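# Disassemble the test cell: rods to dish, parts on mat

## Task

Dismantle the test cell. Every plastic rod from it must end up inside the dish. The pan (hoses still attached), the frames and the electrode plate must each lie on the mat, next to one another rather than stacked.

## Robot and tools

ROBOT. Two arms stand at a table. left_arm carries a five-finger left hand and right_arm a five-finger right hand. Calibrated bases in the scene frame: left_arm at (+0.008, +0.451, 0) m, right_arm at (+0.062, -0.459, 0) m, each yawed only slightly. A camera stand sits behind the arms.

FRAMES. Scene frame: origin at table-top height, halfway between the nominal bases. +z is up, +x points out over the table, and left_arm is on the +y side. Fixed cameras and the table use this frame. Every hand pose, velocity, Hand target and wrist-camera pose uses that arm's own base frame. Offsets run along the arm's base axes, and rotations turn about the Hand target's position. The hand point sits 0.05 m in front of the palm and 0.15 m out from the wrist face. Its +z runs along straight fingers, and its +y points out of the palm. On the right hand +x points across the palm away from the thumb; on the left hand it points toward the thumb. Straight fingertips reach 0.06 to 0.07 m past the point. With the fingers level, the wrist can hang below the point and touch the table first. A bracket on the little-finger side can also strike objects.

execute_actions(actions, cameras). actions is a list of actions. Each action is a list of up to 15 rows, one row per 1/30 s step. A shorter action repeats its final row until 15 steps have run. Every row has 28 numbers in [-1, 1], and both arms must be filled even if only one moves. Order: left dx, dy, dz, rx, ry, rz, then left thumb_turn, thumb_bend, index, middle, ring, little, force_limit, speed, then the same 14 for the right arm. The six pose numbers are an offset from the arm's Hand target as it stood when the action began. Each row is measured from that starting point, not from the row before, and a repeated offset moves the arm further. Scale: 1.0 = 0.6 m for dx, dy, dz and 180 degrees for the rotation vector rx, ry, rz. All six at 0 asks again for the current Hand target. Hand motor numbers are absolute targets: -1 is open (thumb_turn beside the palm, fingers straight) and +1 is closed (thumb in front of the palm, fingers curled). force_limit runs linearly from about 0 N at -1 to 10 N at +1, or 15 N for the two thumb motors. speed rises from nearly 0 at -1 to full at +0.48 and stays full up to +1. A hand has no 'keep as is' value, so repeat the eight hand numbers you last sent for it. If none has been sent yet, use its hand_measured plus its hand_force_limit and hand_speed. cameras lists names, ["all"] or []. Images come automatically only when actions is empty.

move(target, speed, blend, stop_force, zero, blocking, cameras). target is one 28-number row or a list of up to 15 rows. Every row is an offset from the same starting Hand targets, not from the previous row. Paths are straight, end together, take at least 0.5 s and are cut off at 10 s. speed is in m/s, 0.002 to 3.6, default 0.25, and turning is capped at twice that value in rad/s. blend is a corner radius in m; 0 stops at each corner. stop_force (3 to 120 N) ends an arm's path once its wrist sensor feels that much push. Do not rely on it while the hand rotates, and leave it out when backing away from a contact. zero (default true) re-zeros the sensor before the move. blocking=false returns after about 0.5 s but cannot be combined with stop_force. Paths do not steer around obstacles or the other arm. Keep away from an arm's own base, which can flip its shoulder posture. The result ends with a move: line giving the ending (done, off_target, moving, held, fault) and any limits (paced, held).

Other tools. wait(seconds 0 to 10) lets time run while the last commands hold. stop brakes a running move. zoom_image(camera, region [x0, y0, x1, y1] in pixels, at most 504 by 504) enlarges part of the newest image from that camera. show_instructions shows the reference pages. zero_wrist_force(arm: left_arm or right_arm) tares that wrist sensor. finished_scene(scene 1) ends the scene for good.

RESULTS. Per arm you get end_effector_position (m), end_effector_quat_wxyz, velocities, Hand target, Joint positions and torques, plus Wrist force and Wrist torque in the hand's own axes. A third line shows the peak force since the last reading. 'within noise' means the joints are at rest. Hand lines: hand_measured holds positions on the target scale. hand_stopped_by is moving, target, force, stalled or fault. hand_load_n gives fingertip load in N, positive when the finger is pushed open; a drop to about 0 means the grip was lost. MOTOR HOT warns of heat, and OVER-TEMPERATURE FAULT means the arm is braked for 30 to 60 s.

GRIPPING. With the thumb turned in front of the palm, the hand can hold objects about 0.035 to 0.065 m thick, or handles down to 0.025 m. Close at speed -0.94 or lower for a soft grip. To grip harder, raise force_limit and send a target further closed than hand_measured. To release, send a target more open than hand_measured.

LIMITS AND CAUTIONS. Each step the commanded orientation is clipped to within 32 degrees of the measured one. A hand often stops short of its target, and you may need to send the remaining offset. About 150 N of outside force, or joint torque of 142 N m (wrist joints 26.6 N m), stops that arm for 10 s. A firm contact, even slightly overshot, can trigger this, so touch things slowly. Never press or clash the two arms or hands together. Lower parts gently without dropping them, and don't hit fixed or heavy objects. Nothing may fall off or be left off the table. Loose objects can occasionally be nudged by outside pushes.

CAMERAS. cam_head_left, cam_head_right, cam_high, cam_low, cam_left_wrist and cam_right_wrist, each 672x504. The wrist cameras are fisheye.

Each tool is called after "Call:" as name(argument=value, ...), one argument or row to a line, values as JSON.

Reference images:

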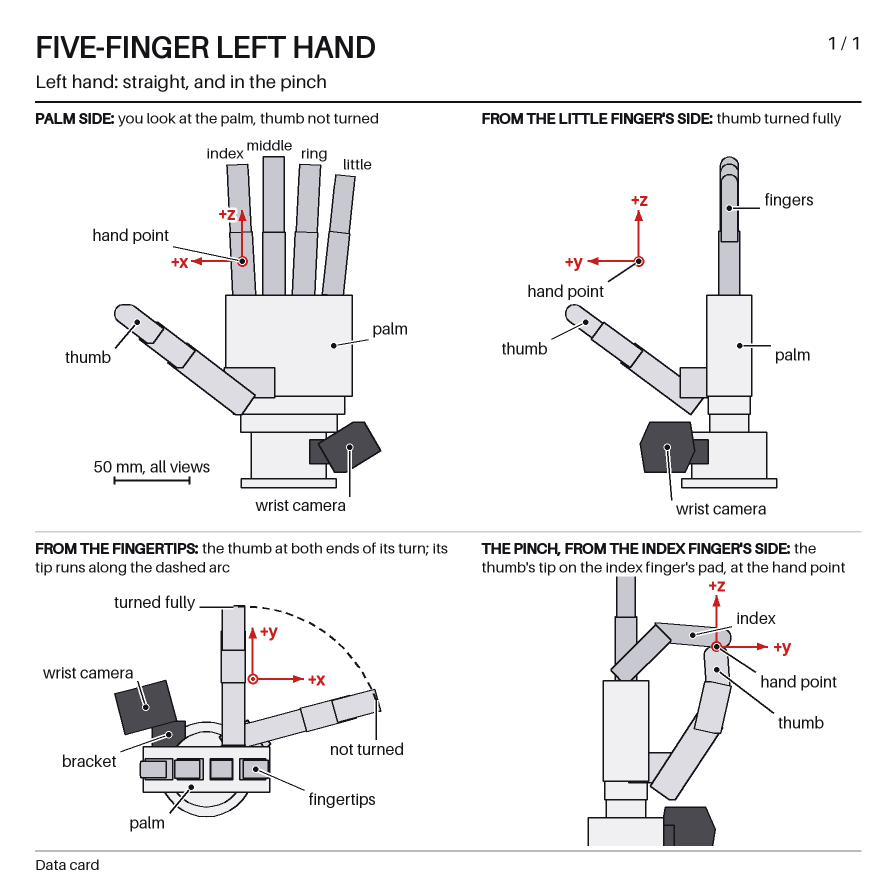

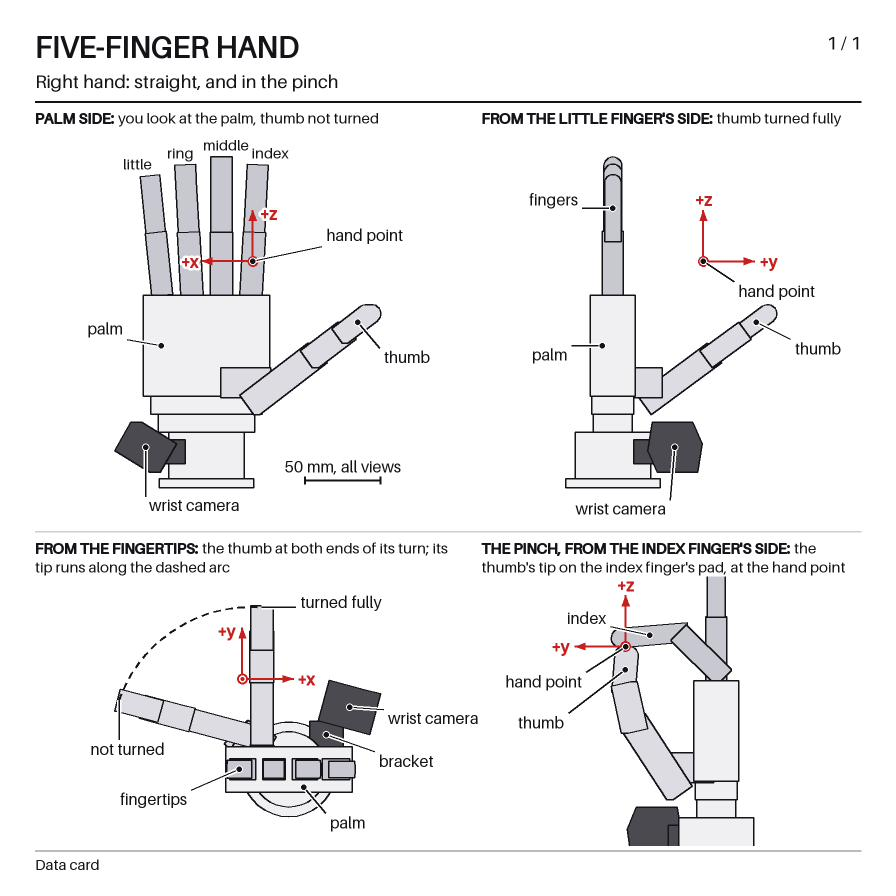

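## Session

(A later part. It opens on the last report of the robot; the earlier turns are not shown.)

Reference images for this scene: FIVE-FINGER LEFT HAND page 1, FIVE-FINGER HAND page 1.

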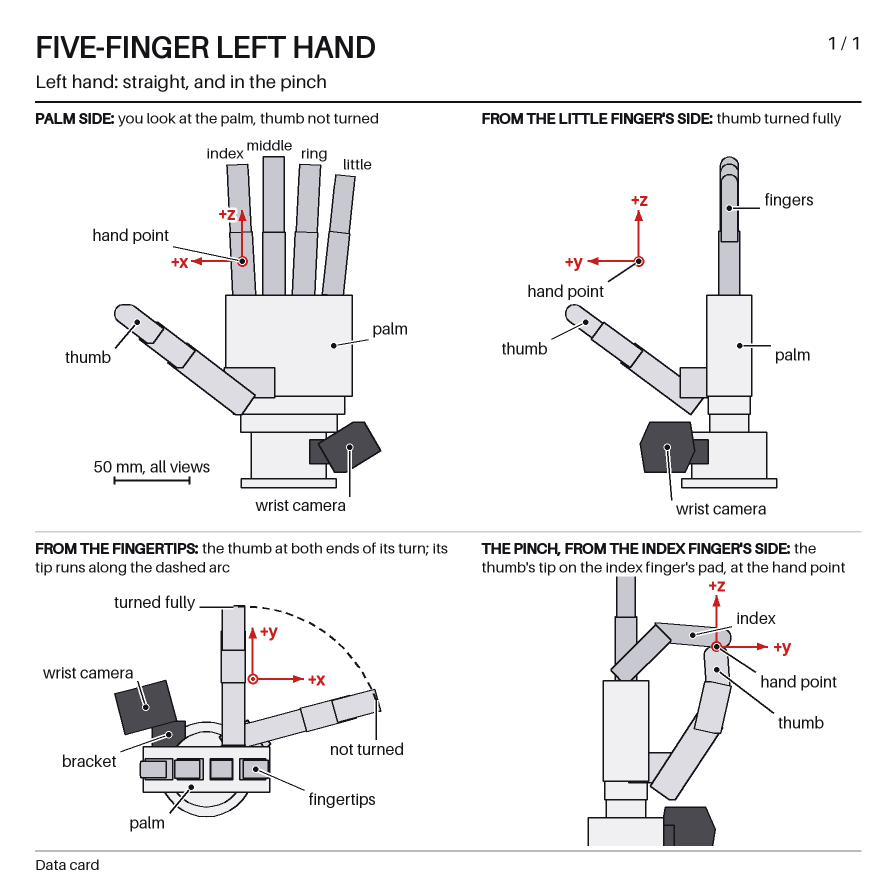

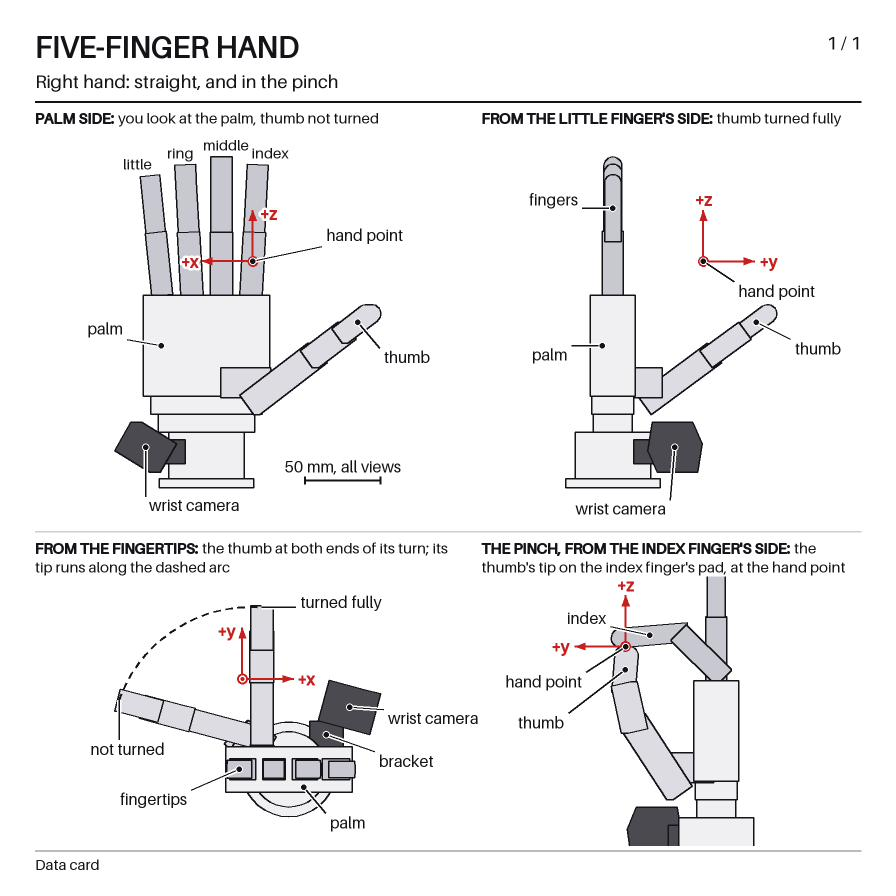

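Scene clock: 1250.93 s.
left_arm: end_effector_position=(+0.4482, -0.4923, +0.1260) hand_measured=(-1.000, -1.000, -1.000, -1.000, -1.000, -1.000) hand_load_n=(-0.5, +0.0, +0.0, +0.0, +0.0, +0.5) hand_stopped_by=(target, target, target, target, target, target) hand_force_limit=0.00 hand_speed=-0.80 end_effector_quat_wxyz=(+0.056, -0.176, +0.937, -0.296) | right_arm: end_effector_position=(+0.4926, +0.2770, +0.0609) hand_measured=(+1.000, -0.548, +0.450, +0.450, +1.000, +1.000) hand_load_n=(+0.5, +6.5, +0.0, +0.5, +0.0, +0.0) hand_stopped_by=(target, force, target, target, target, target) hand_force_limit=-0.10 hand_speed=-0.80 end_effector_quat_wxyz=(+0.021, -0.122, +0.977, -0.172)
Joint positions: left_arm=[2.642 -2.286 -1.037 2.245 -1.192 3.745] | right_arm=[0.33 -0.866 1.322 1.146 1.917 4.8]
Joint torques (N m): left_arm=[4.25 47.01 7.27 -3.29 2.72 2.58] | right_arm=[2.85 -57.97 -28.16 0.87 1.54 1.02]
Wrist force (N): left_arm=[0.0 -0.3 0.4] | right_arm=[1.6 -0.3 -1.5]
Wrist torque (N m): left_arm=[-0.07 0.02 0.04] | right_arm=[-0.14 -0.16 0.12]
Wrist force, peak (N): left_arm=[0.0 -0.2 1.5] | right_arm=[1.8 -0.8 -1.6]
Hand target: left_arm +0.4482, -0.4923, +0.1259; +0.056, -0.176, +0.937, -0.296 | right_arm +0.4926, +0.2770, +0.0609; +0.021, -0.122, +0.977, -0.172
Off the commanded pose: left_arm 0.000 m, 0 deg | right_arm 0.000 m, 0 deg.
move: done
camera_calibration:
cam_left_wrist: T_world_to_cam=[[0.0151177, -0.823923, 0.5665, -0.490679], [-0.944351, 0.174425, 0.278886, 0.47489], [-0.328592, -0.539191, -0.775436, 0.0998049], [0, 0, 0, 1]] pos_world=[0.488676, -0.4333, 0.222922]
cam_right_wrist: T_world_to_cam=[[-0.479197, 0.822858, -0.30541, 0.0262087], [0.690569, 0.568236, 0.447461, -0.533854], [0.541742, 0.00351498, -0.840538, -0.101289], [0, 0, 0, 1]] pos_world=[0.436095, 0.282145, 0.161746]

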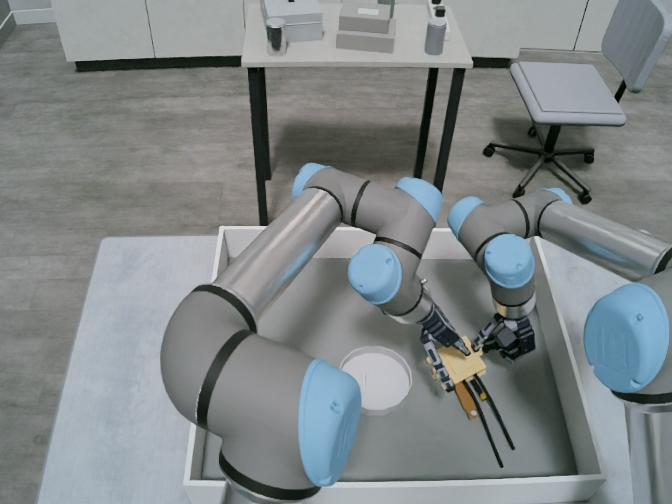

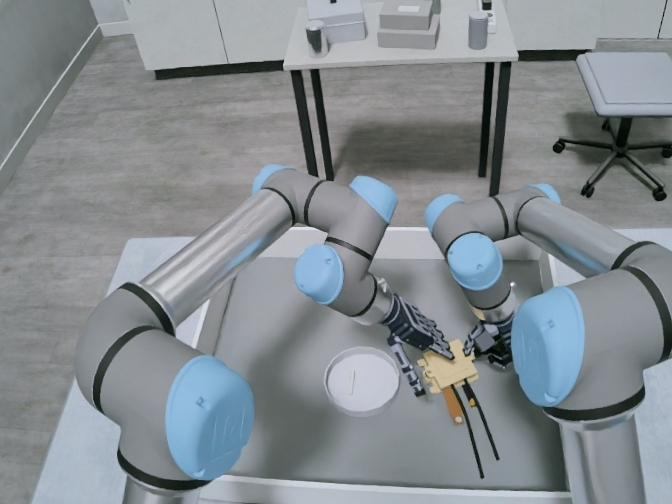

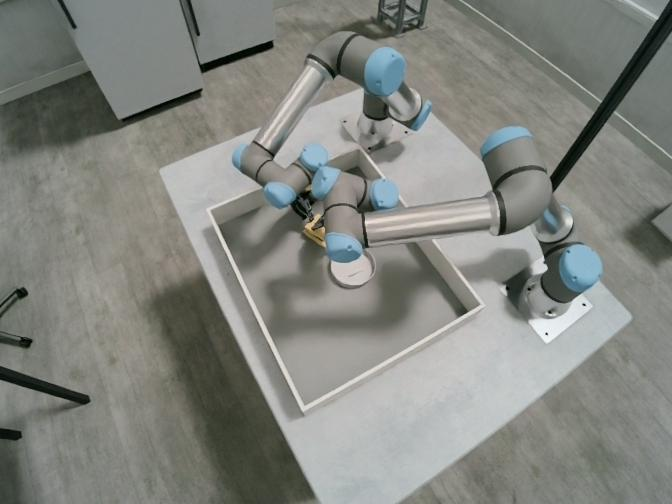

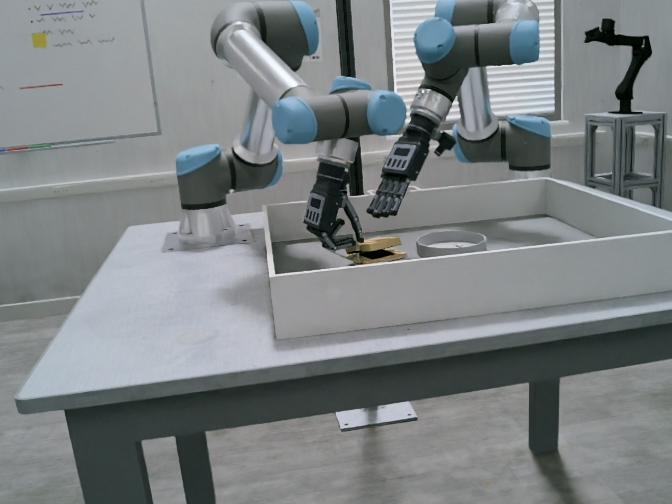

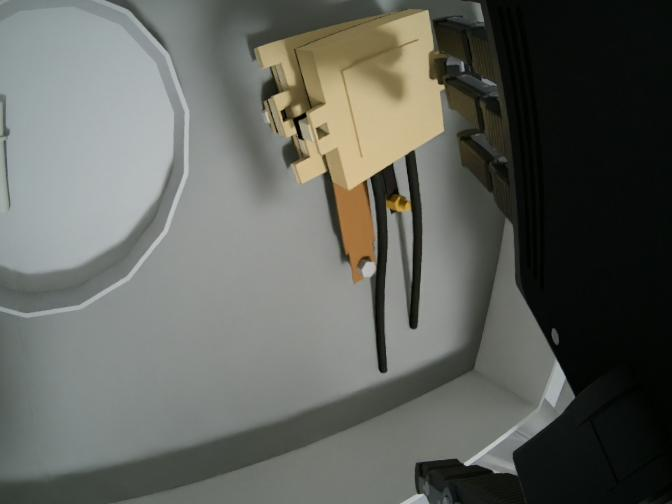

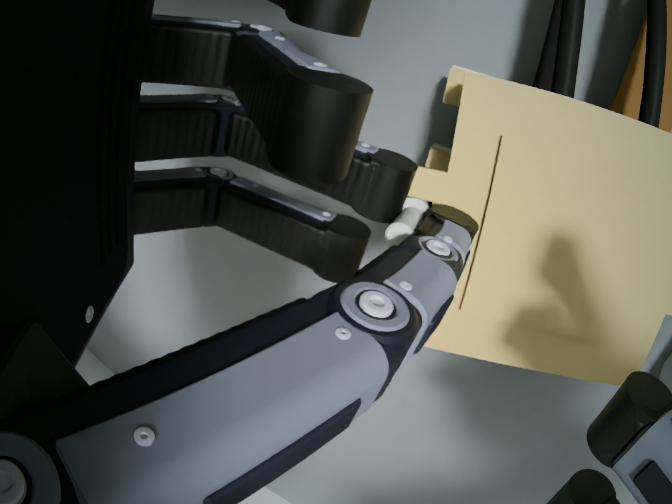

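Call:
move(
  target=[0,0,-0.12,0,0,0,-1,-1,-1,-1,-1,-1,0,-0.8,0,0,0,0,0,0,1,0.3,0.45,0.45,1,1,-0.1,-0.8],
  speed=0.02,
  stop_force=4,
  cameras=["cam_low", "cam_head_left", "cam_head_right", "cam_left_wrist", "cam_right_wrist"],
)

Call:
zoom_image(
  camera="cam_low",
  region=[310, 170, 430, 290],
)

Call:
zoom_image(
  camera="cam_head_right",
  region=[400, 300, 520, 420],
)

Scene clock: 1269.53 s.
left_arm: end_effector_position=(+0.4482, -0.4923, +0.0779) hand_measured=(-1.000, -1.000, -1.000, -1.000, -1.000, -1.000) hand_load_n=(+0.0, +0.0, +0.0, +0.5, +0.0, +0.0) hand_stopped_by=(target, target, target, target, target, target) hand_force_limit=0.00 hand_speed=-0.80 end_effector_quat_wxyz=(+0.056, -0.176, +0.937, -0.296) | right_arm: end_effector_position=(+0.4926, +0.2770, +0.0609) hand_measured=(+1.000, -0.550, +0.450, +0.450, +1.000, +1.000) hand_load_n=(+0.5, +9.0, +0.0, -1.0, +0.0, +0.0) hand_stopped_by=(target, force, target, target, target, target) hand_force_limit=-0.10 hand_speed=-0.80 end_effector_quat_wxyz=(+0.021, -0.122, +0.977, -0.172)
Joint positions: left_arm=[2.642 -2.316 -1.111 2.349 -1.192 3.745] | right_arm=[0.33 -0.866 1.322 1.146 1.917 4.8]
Joint torques (N m): left_arm=[5.76 55.03 30.82 -0.26 1.4 2.31] | right_arm=[0.68 -58.35 -27.96 2.66 1.67 0.73]
Wrist force (N): left_arm=[0.4 -2.7 -1.1] | right_arm=[1.4 0.1 -1.3]
Wrist torque (N m): left_arm=[0.15 -0.04 0.12] | right_arm=[-0.06 -0.18 0.14]
Wrist force, peak (N): left_arm=[0.4 -4.7 -1.5] | right_arm=[0.6 3.6 -1.1]
Hand target: left_arm +0.4482, -0.4923, +0.0779; +0.056, -0.176, +0.937, -0.296 (not the last commanded pose) | right_arm +0.4926, +0.2770, +0.0609; +0.021, -0.122, +0.977, -0.172
Off the commanded pose: left_arm 0.024 m, 0 deg | right_arm 0.000 m, 0 deg.
move: contact (left_arm)
camera_calibration:
cam_left_wrist: T_world_to_cam=[[0.0152163, -0.82386, 0.566589, -0.463466], [-0.944285, 0.174485, 0.279073, 0.488266], [-0.328778, -0.539268, -0.775303, 0.0625417], [0, 0, 0, 1]] pos_world=[0.488677, -0.4333, 0.174822]
cam_right_wrist: T_world_to_cam=[[-0.479197, 0.822858, -0.30541, 0.0262087], [0.690569, 0.568236, 0.447461, -0.533854], [0.541742, 0.00351498, -0.840538, -0.101289], [0, 0, 0, 1]] pos_world=[0.436095, 0.282145, 0.161746]
Images, in order (width x height): cam_head_left 672x504, cam_head_right 672x504, cam_low 672x504, cam_left_wrist 672x504, cam_right_wrist 672x504.

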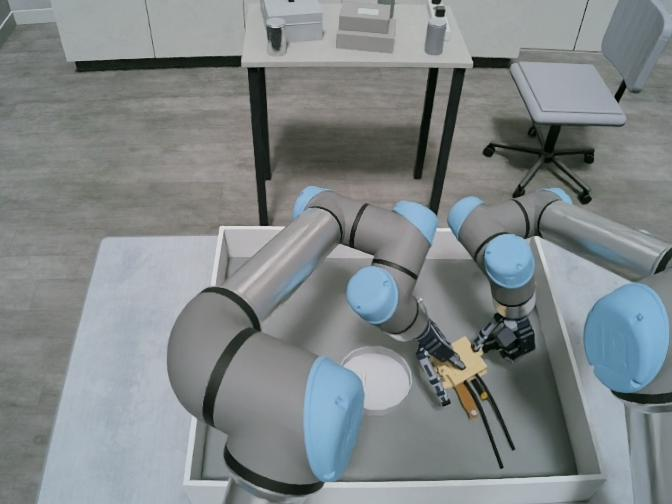

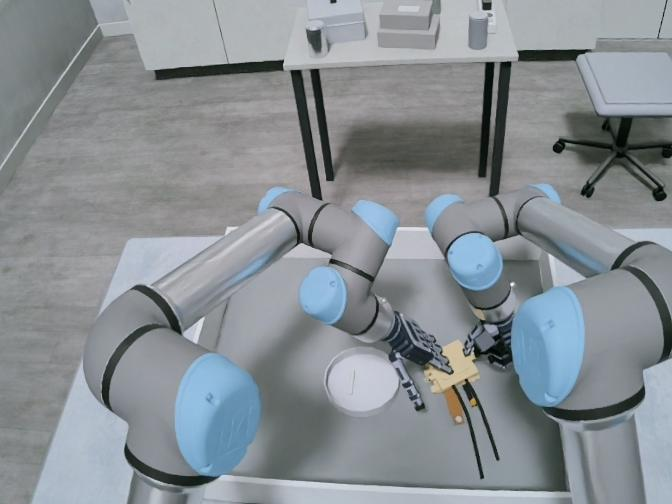

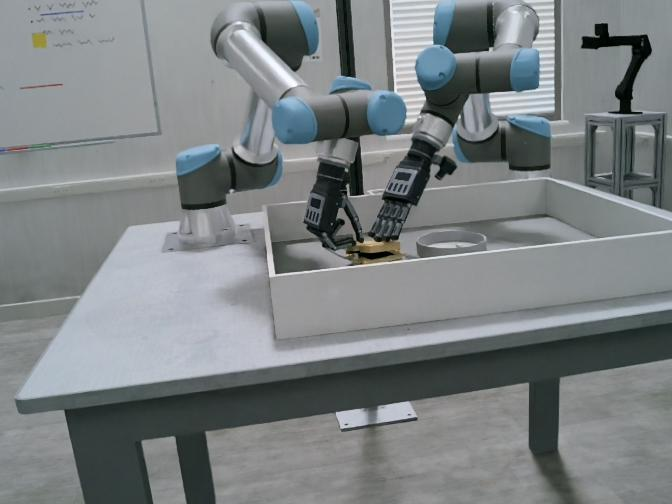

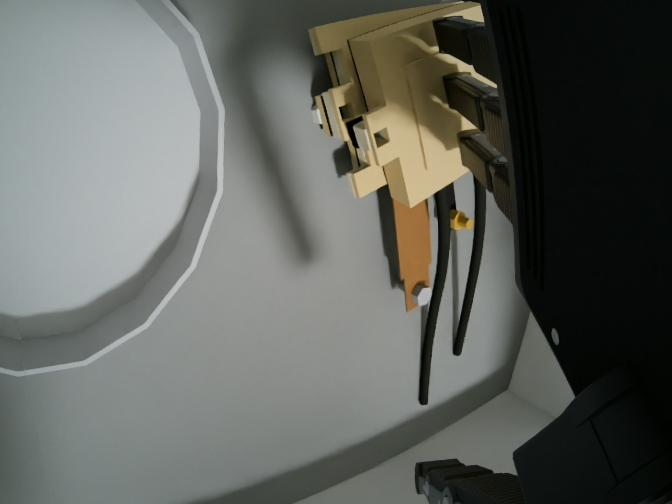

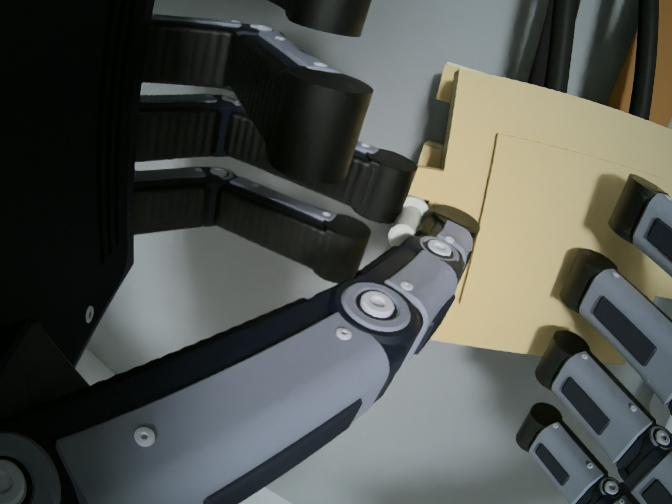

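Scaled by 4.200 from the camera's 672x504 image, which has a finer 960x720 frame.

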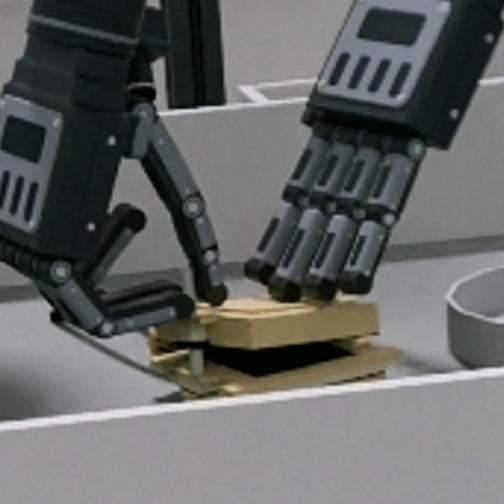

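Scaled by 4.200 from the camera's 672x504 image, which has a finer 960x720 frame.

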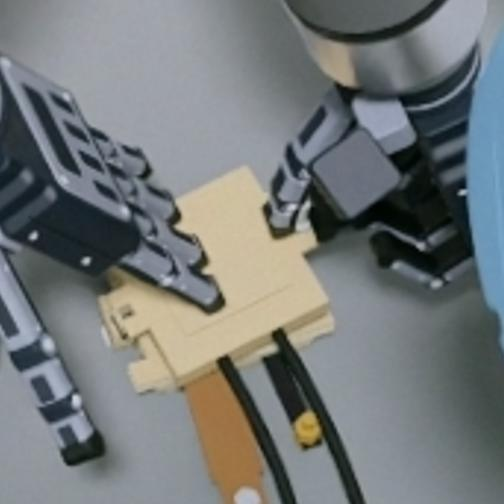

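Call:
move(
  target=[
    [0,0,0.06,0,0,0,-1,-1,-1,-1,-1,-1,0,-0.8,0,0,0,0,0,0,1,0.3,0.45,0.45,1,1,-0.1,-0.8],
    [0,0,0.06,0,0,0,-1,-1,-1,-1,-1,-1,0,-0.8,0,0,0.03,0,0,0,1,0.3,0.45,0.45,1,1,-0.1,-0.8],
    [0,0,0.06,0,0,0,-1,-1,-1,-1,-1,-1,0,-0.8,0.0083,-0.0217,0.03,0,0,0,1,0.3,0.45,0.45,1,1,-0.1,-0.8],
  ],
  speed=[0.05,0.03,0.03],
  cameras=["cam_low", "cam_head_left", "cam_head_right", "cam_left_wrist", "cam_right_wrist", "cam_high"],
)

Call:
zoom_image(
  camera="cam_low",
  region=[310, 190, 410, 290],
)

Call:
zoom_image(
  camera="cam_head_right",
  region=[400, 300, 520, 420],
)

Call:
zoom_image(
  camera="cam_left_wrist",
  region=[280, 0, 500, 220],
)

Scene clock: 1309.20 s.
left_arm: end_effector_position=(+0.4482, -0.4923, +0.1139) hand_measured=(-1.000, -1.000, -1.000, -1.000, -1.000, -1.000) hand_load_n=(+0.0, +0.0, +0.0, +0.0, +0.0, +0.0) hand_stopped_by=(target, target, target, target, target, target) hand_force_limit=0.00 hand_speed=-0.80 end_effector_quat_wxyz=(+0.056, -0.176, +0.937, -0.296) | right_arm: end_effector_position=(+0.4976, +0.2638, +0.0789) hand_measured=(+1.000, -0.550, +0.450, +0.450, +1.000, +1.000) hand_load_n=(+1.0, +5.5, +0.5, +1.5, +0.0, +0.0) hand_stopped_by=(target, force, target, target, target, target) hand_force_limit=-0.10 hand_speed=-0.80 end_effector_quat_wxyz=(+0.021, -0.122, +0.977, -0.172) end_effector_velocity=(-0.001, +0.002, +0.000) end_effector_angular_velocity=(+0.000, -0.002, -0.002)
Joint positions: left_arm=[2.642 -2.293 -1.057 2.272 -1.192 3.745] | right_arm=[0.304 -0.892 1.315 1.17 1.918 4.772]
Joint velocities: left_arm=[within noise] | right_arm=[0.005 0 0 0.001 0 0.007]
Joint torques (N m): left_arm=[4.86 39.79 7.05 0.12 -1.52 0.31] | right_arm=[8.09 -48.09 -17.48 3.64 2.19 1.72]
Wrist force (N): left_arm=[0.1 -0.2 0.7] | right_arm=[1.2 0.0 0.7]
Wrist torque (N m): left_arm=[-0.07 0.00 0.04] | right_arm=[-0.11 -0.20 0.19]
Wrist force, peak (N): left_arm=[0.6 -2.9 -1.1] | right_arm=[1.2 -1.9 -1.5]
Hand target: left_arm +0.4482, -0.4923, +0.1139; +0.056, -0.176, +0.937, -0.296 | right_arm +0.4976, +0.2639, +0.0789; +0.021, -0.122, +0.977, -0.172
Off the commanded pose: left_arm 0.000 m, 0 deg | right_arm 0.000 m, 0 deg.
move: done
camera_calibration:
cam_left_wrist: T_world_to_cam=[[0.0151892, -0.823904, 0.566526, -0.483856], [-0.94431, 0.174444, 0.279013, 0.478227], [-0.328707, -0.539214, -0.77537, 0.0904548], [0, 0, 0, 1]] pos_world=[0.488677, -0.4333, 0.210822]
cam_right_wrist: T_world_to_cam=[[-0.479287, 0.822784, -0.305467, 0.0450335], [0.690508, 0.568343, 0.447421, -0.537855], [0.541741, 0.00351528, -0.840538, -0.0888209], [0, 0, 0, 1]] pos_world=[0.441095, 0.268946, 0.179746]

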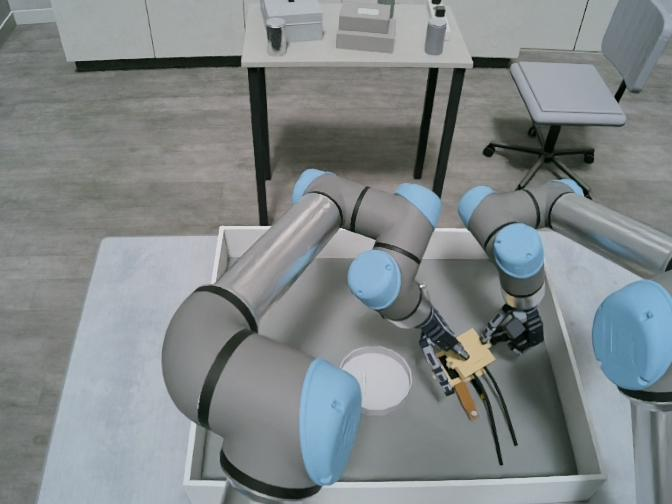

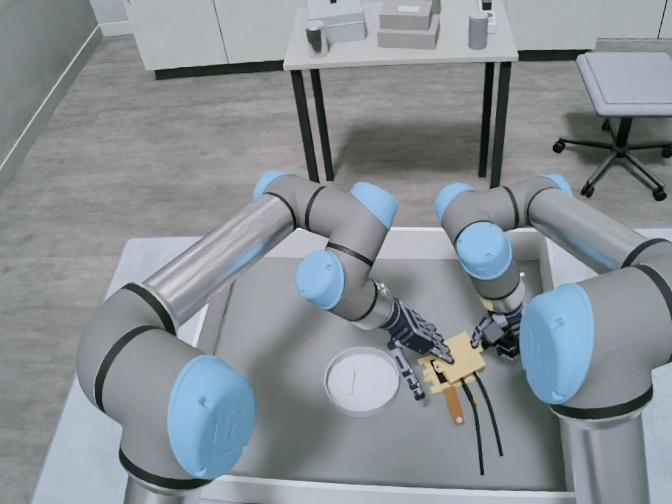

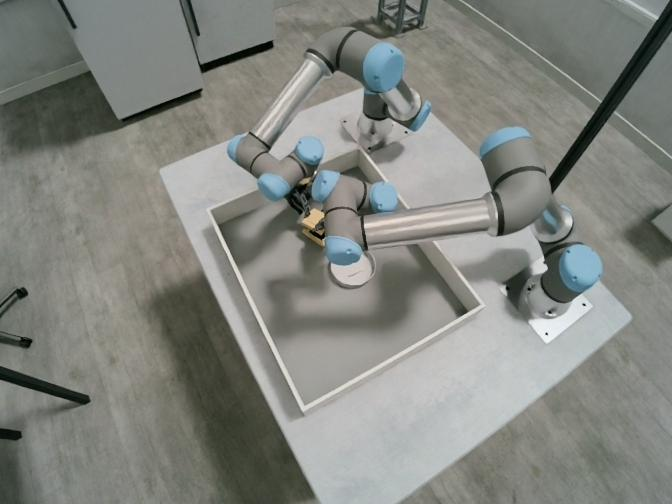

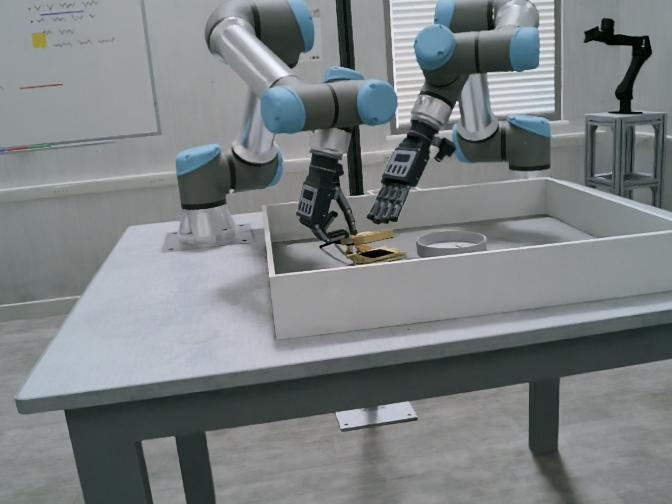

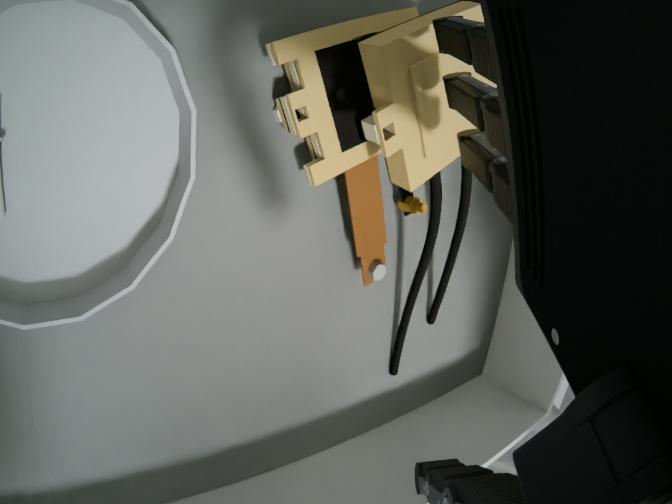

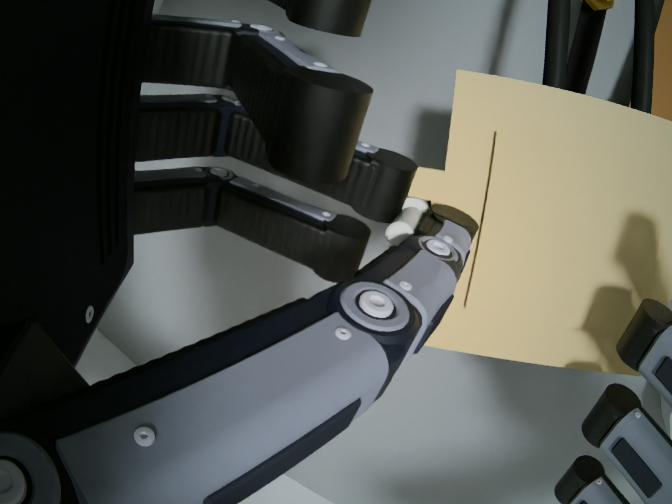

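Scaled by 5.040 from the camera's 672x504 image, which has a finer 960x720 frame.

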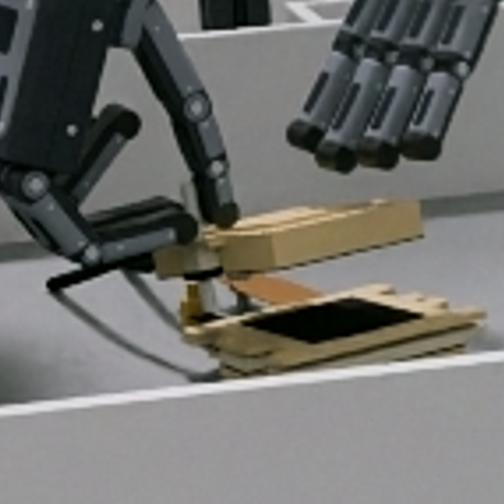

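Scaled by 4.200 from the camera's 672x504 image, which has a finer 960x720 frame.

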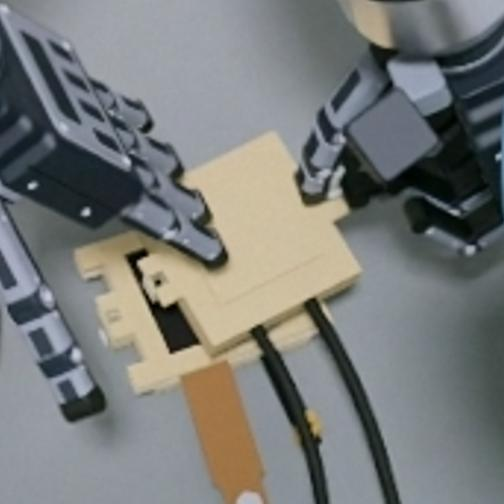

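Scaled by 2.291 from the camera's 672x504 image, which has a finer 960x720 frame.

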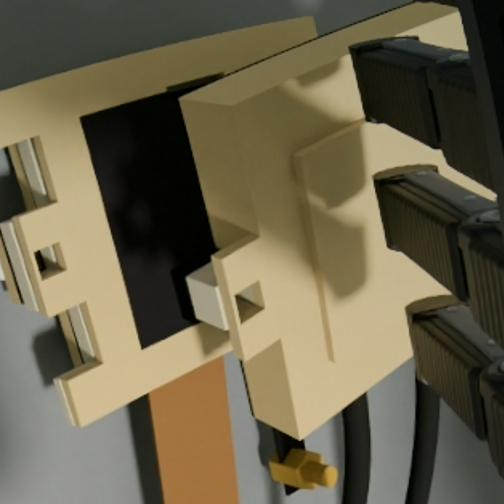

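Call:
move(
  target=[0,0,0,0,0,0,-1,-1,-1,-1,-1,-1,0,-0.8,0,0,-0.055,0,0,0,1,0.3,0.45,0.45,1,1,-0.1,-0.8],
  speed=0.02,
  stop_force=3,
  cameras=["cam_low", "cam_head_left", "cam_head_right", "cam_left_wrist", "cam_right_wrist"],
)

Call:
zoom_image(
  camera="cam_low",
  region=[310, 190, 410, 290],
)

Call:
zoom_image(
  camera="cam_head_right",
  region=[400, 300, 520, 420],
)

Scene clock: 1345.37 s.
left_arm: end_effector_position=(+0.4482, -0.4923, +0.1139) hand_measured=(-1.000, -1.000, -1.000, -1.000, -1.000, -1.000) hand_load_n=(+0.0, +0.0, +0.0, +0.0, +0.0, +0.0) hand_stopped_by=(target, target, target, target, target, target) hand_force_limit=0.00 hand_speed=-0.80 end_effector_quat_wxyz=(+0.056, -0.176, +0.937, -0.296) | right_arm: end_effector_position=(+0.4976, +0.2639, +0.0459) hand_measured=(+1.000, -0.550, +0.450, +0.450, +1.000, +1.000) hand_load_n=(+1.5, +5.5, +0.0, +2.0, +0.0, +0.0) hand_stopped_by=(target, force, target, target, target, target) hand_force_limit=-0.10 hand_speed=-0.80 end_effector_quat_wxyz=(+0.021, -0.122, +0.977, -0.172)
Joint positions: left_arm=[2.642 -2.293 -1.057 2.272 -1.192 3.745] | right_arm=[0.304 -0.857 1.346 1.103 1.918 4.772]
Joint torques (N m): left_arm=[3.87 39.68 6.07 0.14 -1.56 0.08] | right_arm=[6.07 -57.92 -27.43 3.61 -0.63 1.05]
Wrist force (N): left_arm=[-0.2 -0.1 0.2] | right_arm=[1.1 -0.5 -0.6]
Wrist torque (N m): left_arm=[-0.03 0.03 0.02] | right_arm=[-0.19 -0.15 0.17]
Wrist force, peak (N): left_arm=[0.0 -0.3 0.5] | right_arm=[0.9 -1.0 -1.4]
Hand target: left_arm +0.4482, -0.4923, +0.1139; +0.056, -0.176, +0.937, -0.296 | right_arm +0.4976, +0.2639, +0.0459; +0.021, -0.122, +0.977, -0.172
Off the commanded pose: left_arm 0.000 m, 0 deg | right_arm 0.000 m, 0 deg.
move: done
camera_calibration:
cam_left_wrist: T_world_to_cam=[[0.0151892, -0.823904, 0.566526, -0.483856], [-0.94431, 0.174444, 0.279013, 0.478227], [-0.328707, -0.539214, -0.77537, 0.0904548], [0, 0, 0, 1]] pos_world=[0.488677, -0.4333, 0.210822]
cam_right_wrist: T_world_to_cam=[[-0.479197, 0.822858, -0.30541, 0.034803], [0.690569, 0.568236, 0.447461, -0.523151], [0.541742, 0.00351498, -0.840538, -0.11656], [0, 0, 0, 1]] pos_world=[0.441095, 0.269045, 0.146746]
Images, in order (width x height): cam_head_left 672x504, cam_head_right 672x504, cam_low 672x504, cam_left_wrist 672x504, cam_right_wrist 672x504.

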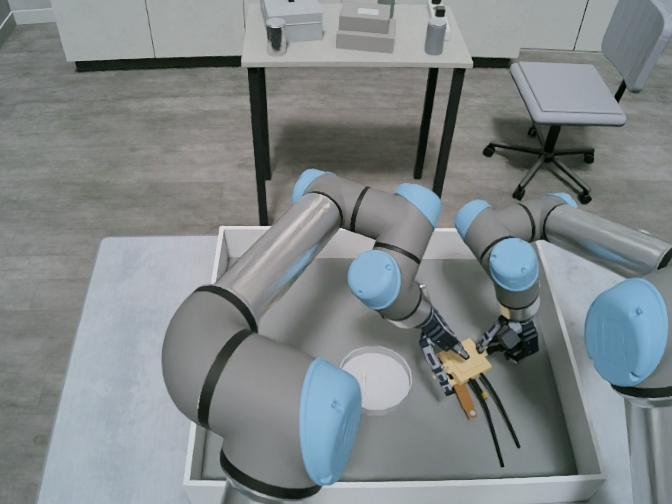

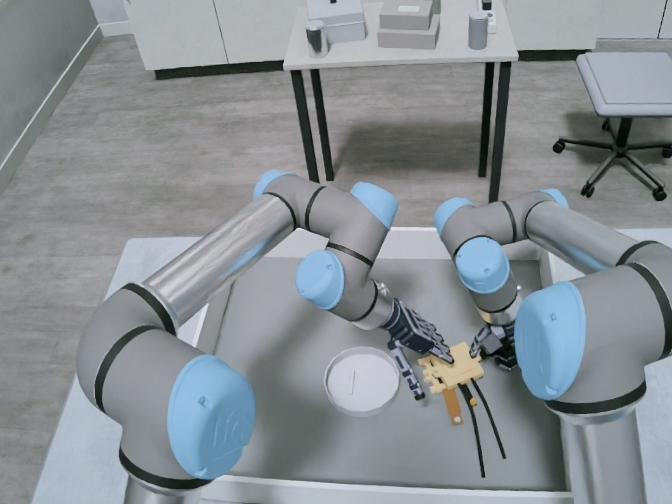

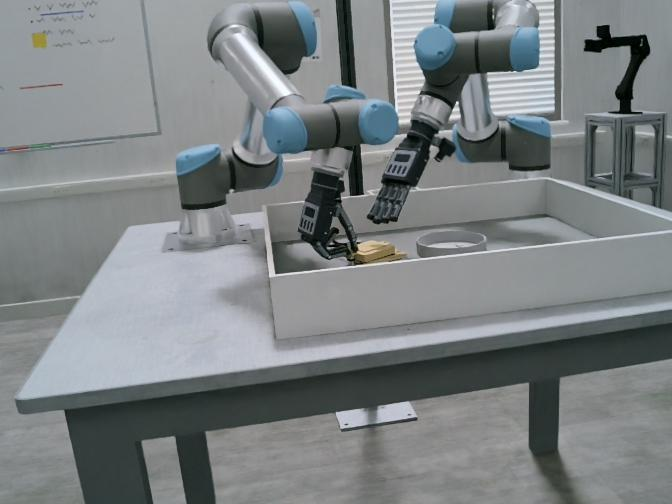

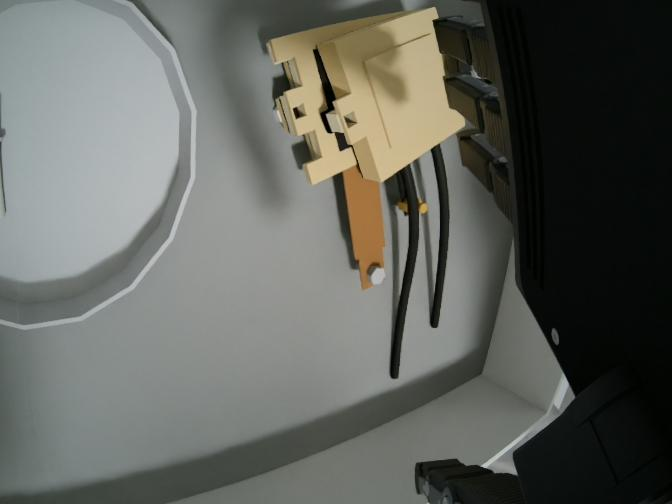

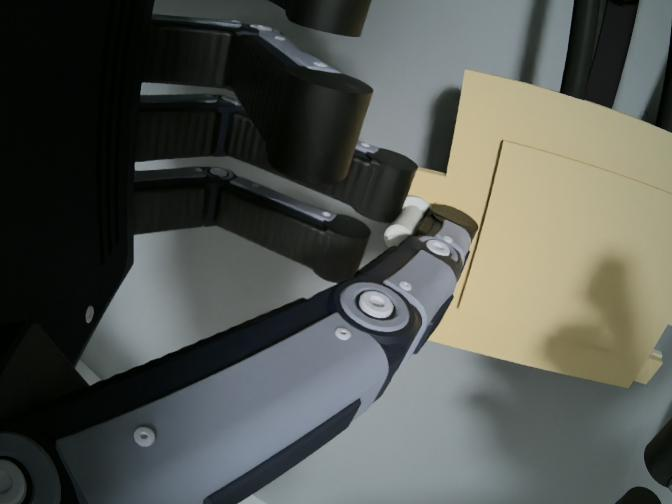

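Scaled by 5.040 from the camera's 672x504 image, which has a finer 960x720 frame.

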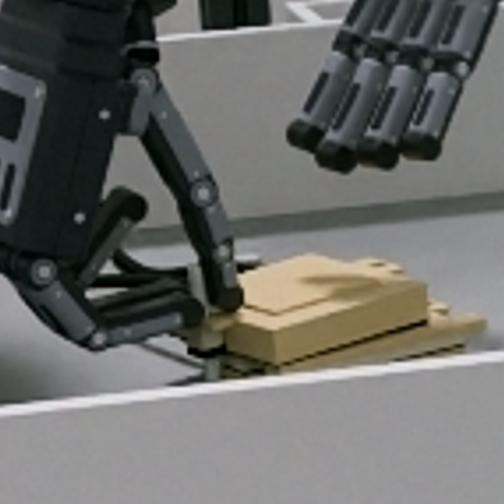

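Scaled by 4.200 from the camera's 672x504 image, which has a finer 960x720 frame.

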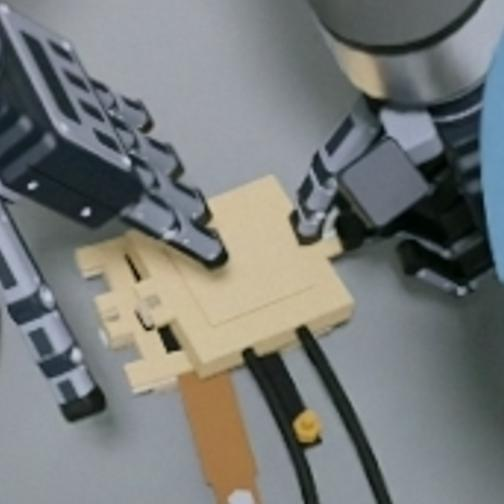

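Call:
move(
  target=[0,0,-0.15,0,0,0,-1,-1,-1,-1,-1,-1,0,-0.8,0,0,0,0,0,0,1,0.3,0.45,0.45,1,1,-0.1,-0.8],
  speed=0.03,
  stop_force=5,
  cameras=["cam_low", "cam_head_right", "cam_left_wrist", "cam_right_wrist"],
)

Call:
zoom_image(
  camera="cam_low",
  region=[310, 190, 410, 290],
)

Call:
zoom_image(
  camera="cam_head_right",
  region=[400, 300, 520, 420],
)

Scene clock: 1361.77 s.
left_arm: end_effector_position=(+0.4482, -0.4923, +0.0703) hand_measured=(-1.000, -1.000, -1.000, -1.000, -1.000, -1.000) hand_load_n=(+0.0, +0.0, +0.0, +0.5, +0.0, +0.0) hand_stopped_by=(target, target, target, target, target, target) hand_force_limit=0.00 hand_speed=-0.80 end_effector_quat_wxyz=(+0.056, -0.176, +0.937, -0.296) | right_arm: end_effector_position=(+0.4976, +0.2639, +0.0459) hand_measured=(+1.000, -0.550, +0.450, +0.450, +1.000, +1.000) hand_load_n=(+1.0, +5.5, +0.0, +2.0, +0.0, +0.0) hand_stopped_by=(target, force, target, target, target, target) hand_force_limit=-0.10 hand_speed=-0.80 end_effector_quat_wxyz=(+0.021, -0.122, +0.977, -0.172)
Joint positions: left_arm=[2.642 -2.322 -1.121 2.365 -1.192 3.745] | right_arm=[0.304 -0.857 1.346 1.103 1.918 4.772]
Joint torques (N m): left_arm=[2.36 52.75 29.8 0.24 -1.55 1.98] | right_arm=[2.45 -56.15 -26.63 2.79 -0.2 -1.16]
Wrist force (N): left_arm=[0.2 -3.4 -5.0] | right_arm=[1.1 -1.3 -0.6]
Wrist torque (N m): left_arm=[0.45 -0.14 0.11] | right_arm=[-0.22 -0.18 0.16]
Wrist force, peak (N): left_arm=[0.1 -10.4 -21.5] | right_arm=[1.1 -1.2 -1.1]
Hand target: left_arm +0.4482, -0.4923, +0.0703; +0.056, -0.176, +0.937, -0.296 (not the last commanded pose) | right_arm +0.4976, +0.2639, +0.0459; +0.021, -0.122, +0.977, -0.172
Off the commanded pose: left_arm 0.046 m, 0 deg | right_arm 0.000 m, 0 deg.
move: contact (left_arm)
camera_calibration:
cam_left_wrist: T_world_to_cam=[[0.0151911, -0.823905, 0.566524, -0.459157], [-0.944279, 0.174493, 0.279088, 0.490385], [-0.328796, -0.539197, -0.775345, 0.0566956], [0, 0, 0, 1]] pos_world=[0.488677, -0.4333, 0.167222]
cam_right_wrist: T_world_to_cam=[[-0.479197, 0.822858, -0.30541, 0.034803], [0.690569, 0.568236, 0.447461, -0.523151], [0.541742, 0.00351498, -0.840538, -0.11656], [0, 0, 0, 1]] pos_world=[0.441095, 0.269045, 0.146746]
Images, in order (width x height): cam_head_right 672x504, cam_low 672x504, cam_left_wrist 672x504, cam_right_wrist 672x504.

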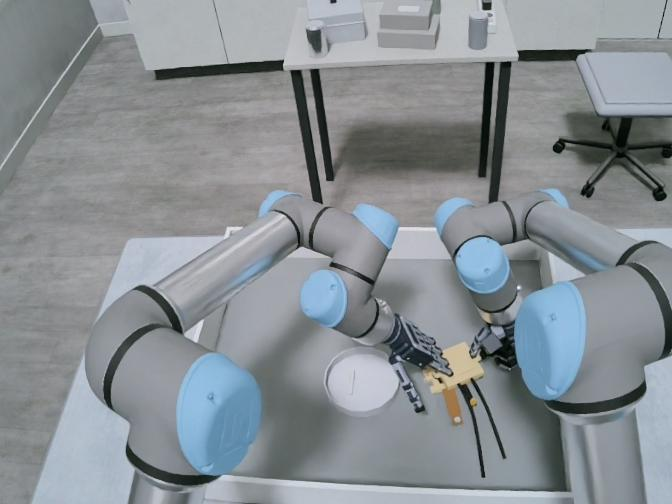

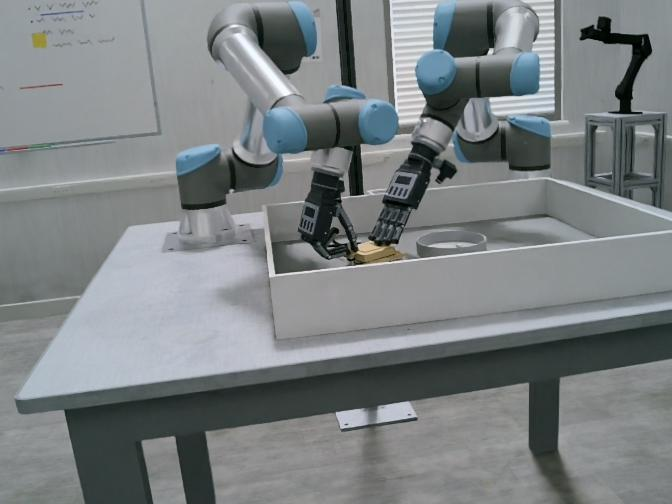

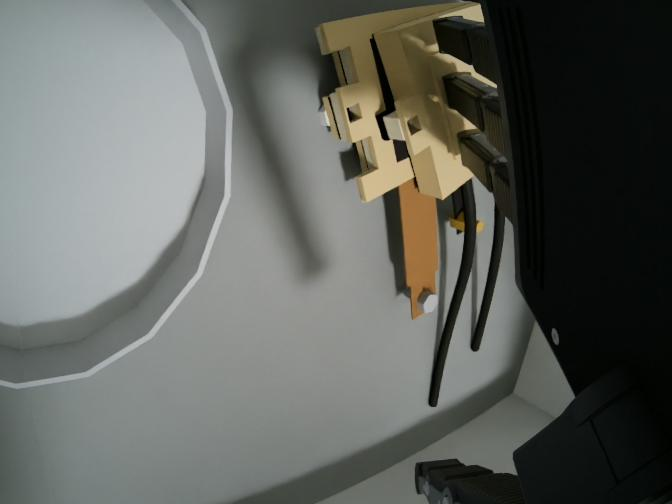

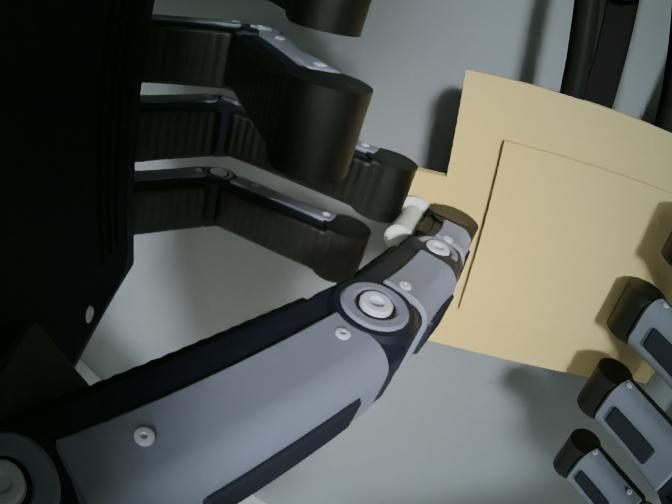

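Scaled by 5.040 from the camera's 672x504 image, which has a finer 960x720 frame.

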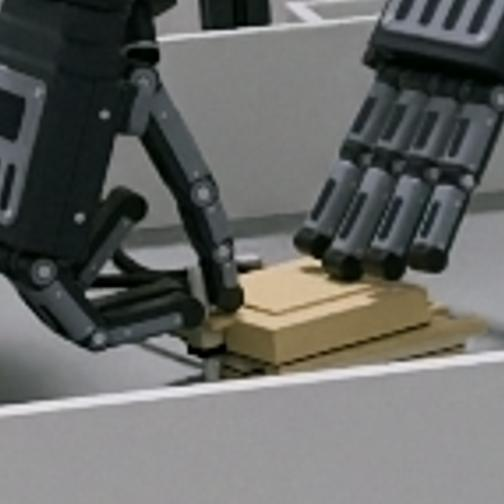

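Scaled by 4.200 from the camera's 672x504 image, which has a finer 960x720 frame.

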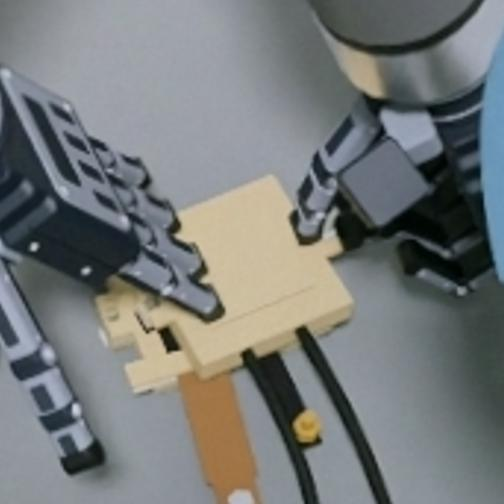

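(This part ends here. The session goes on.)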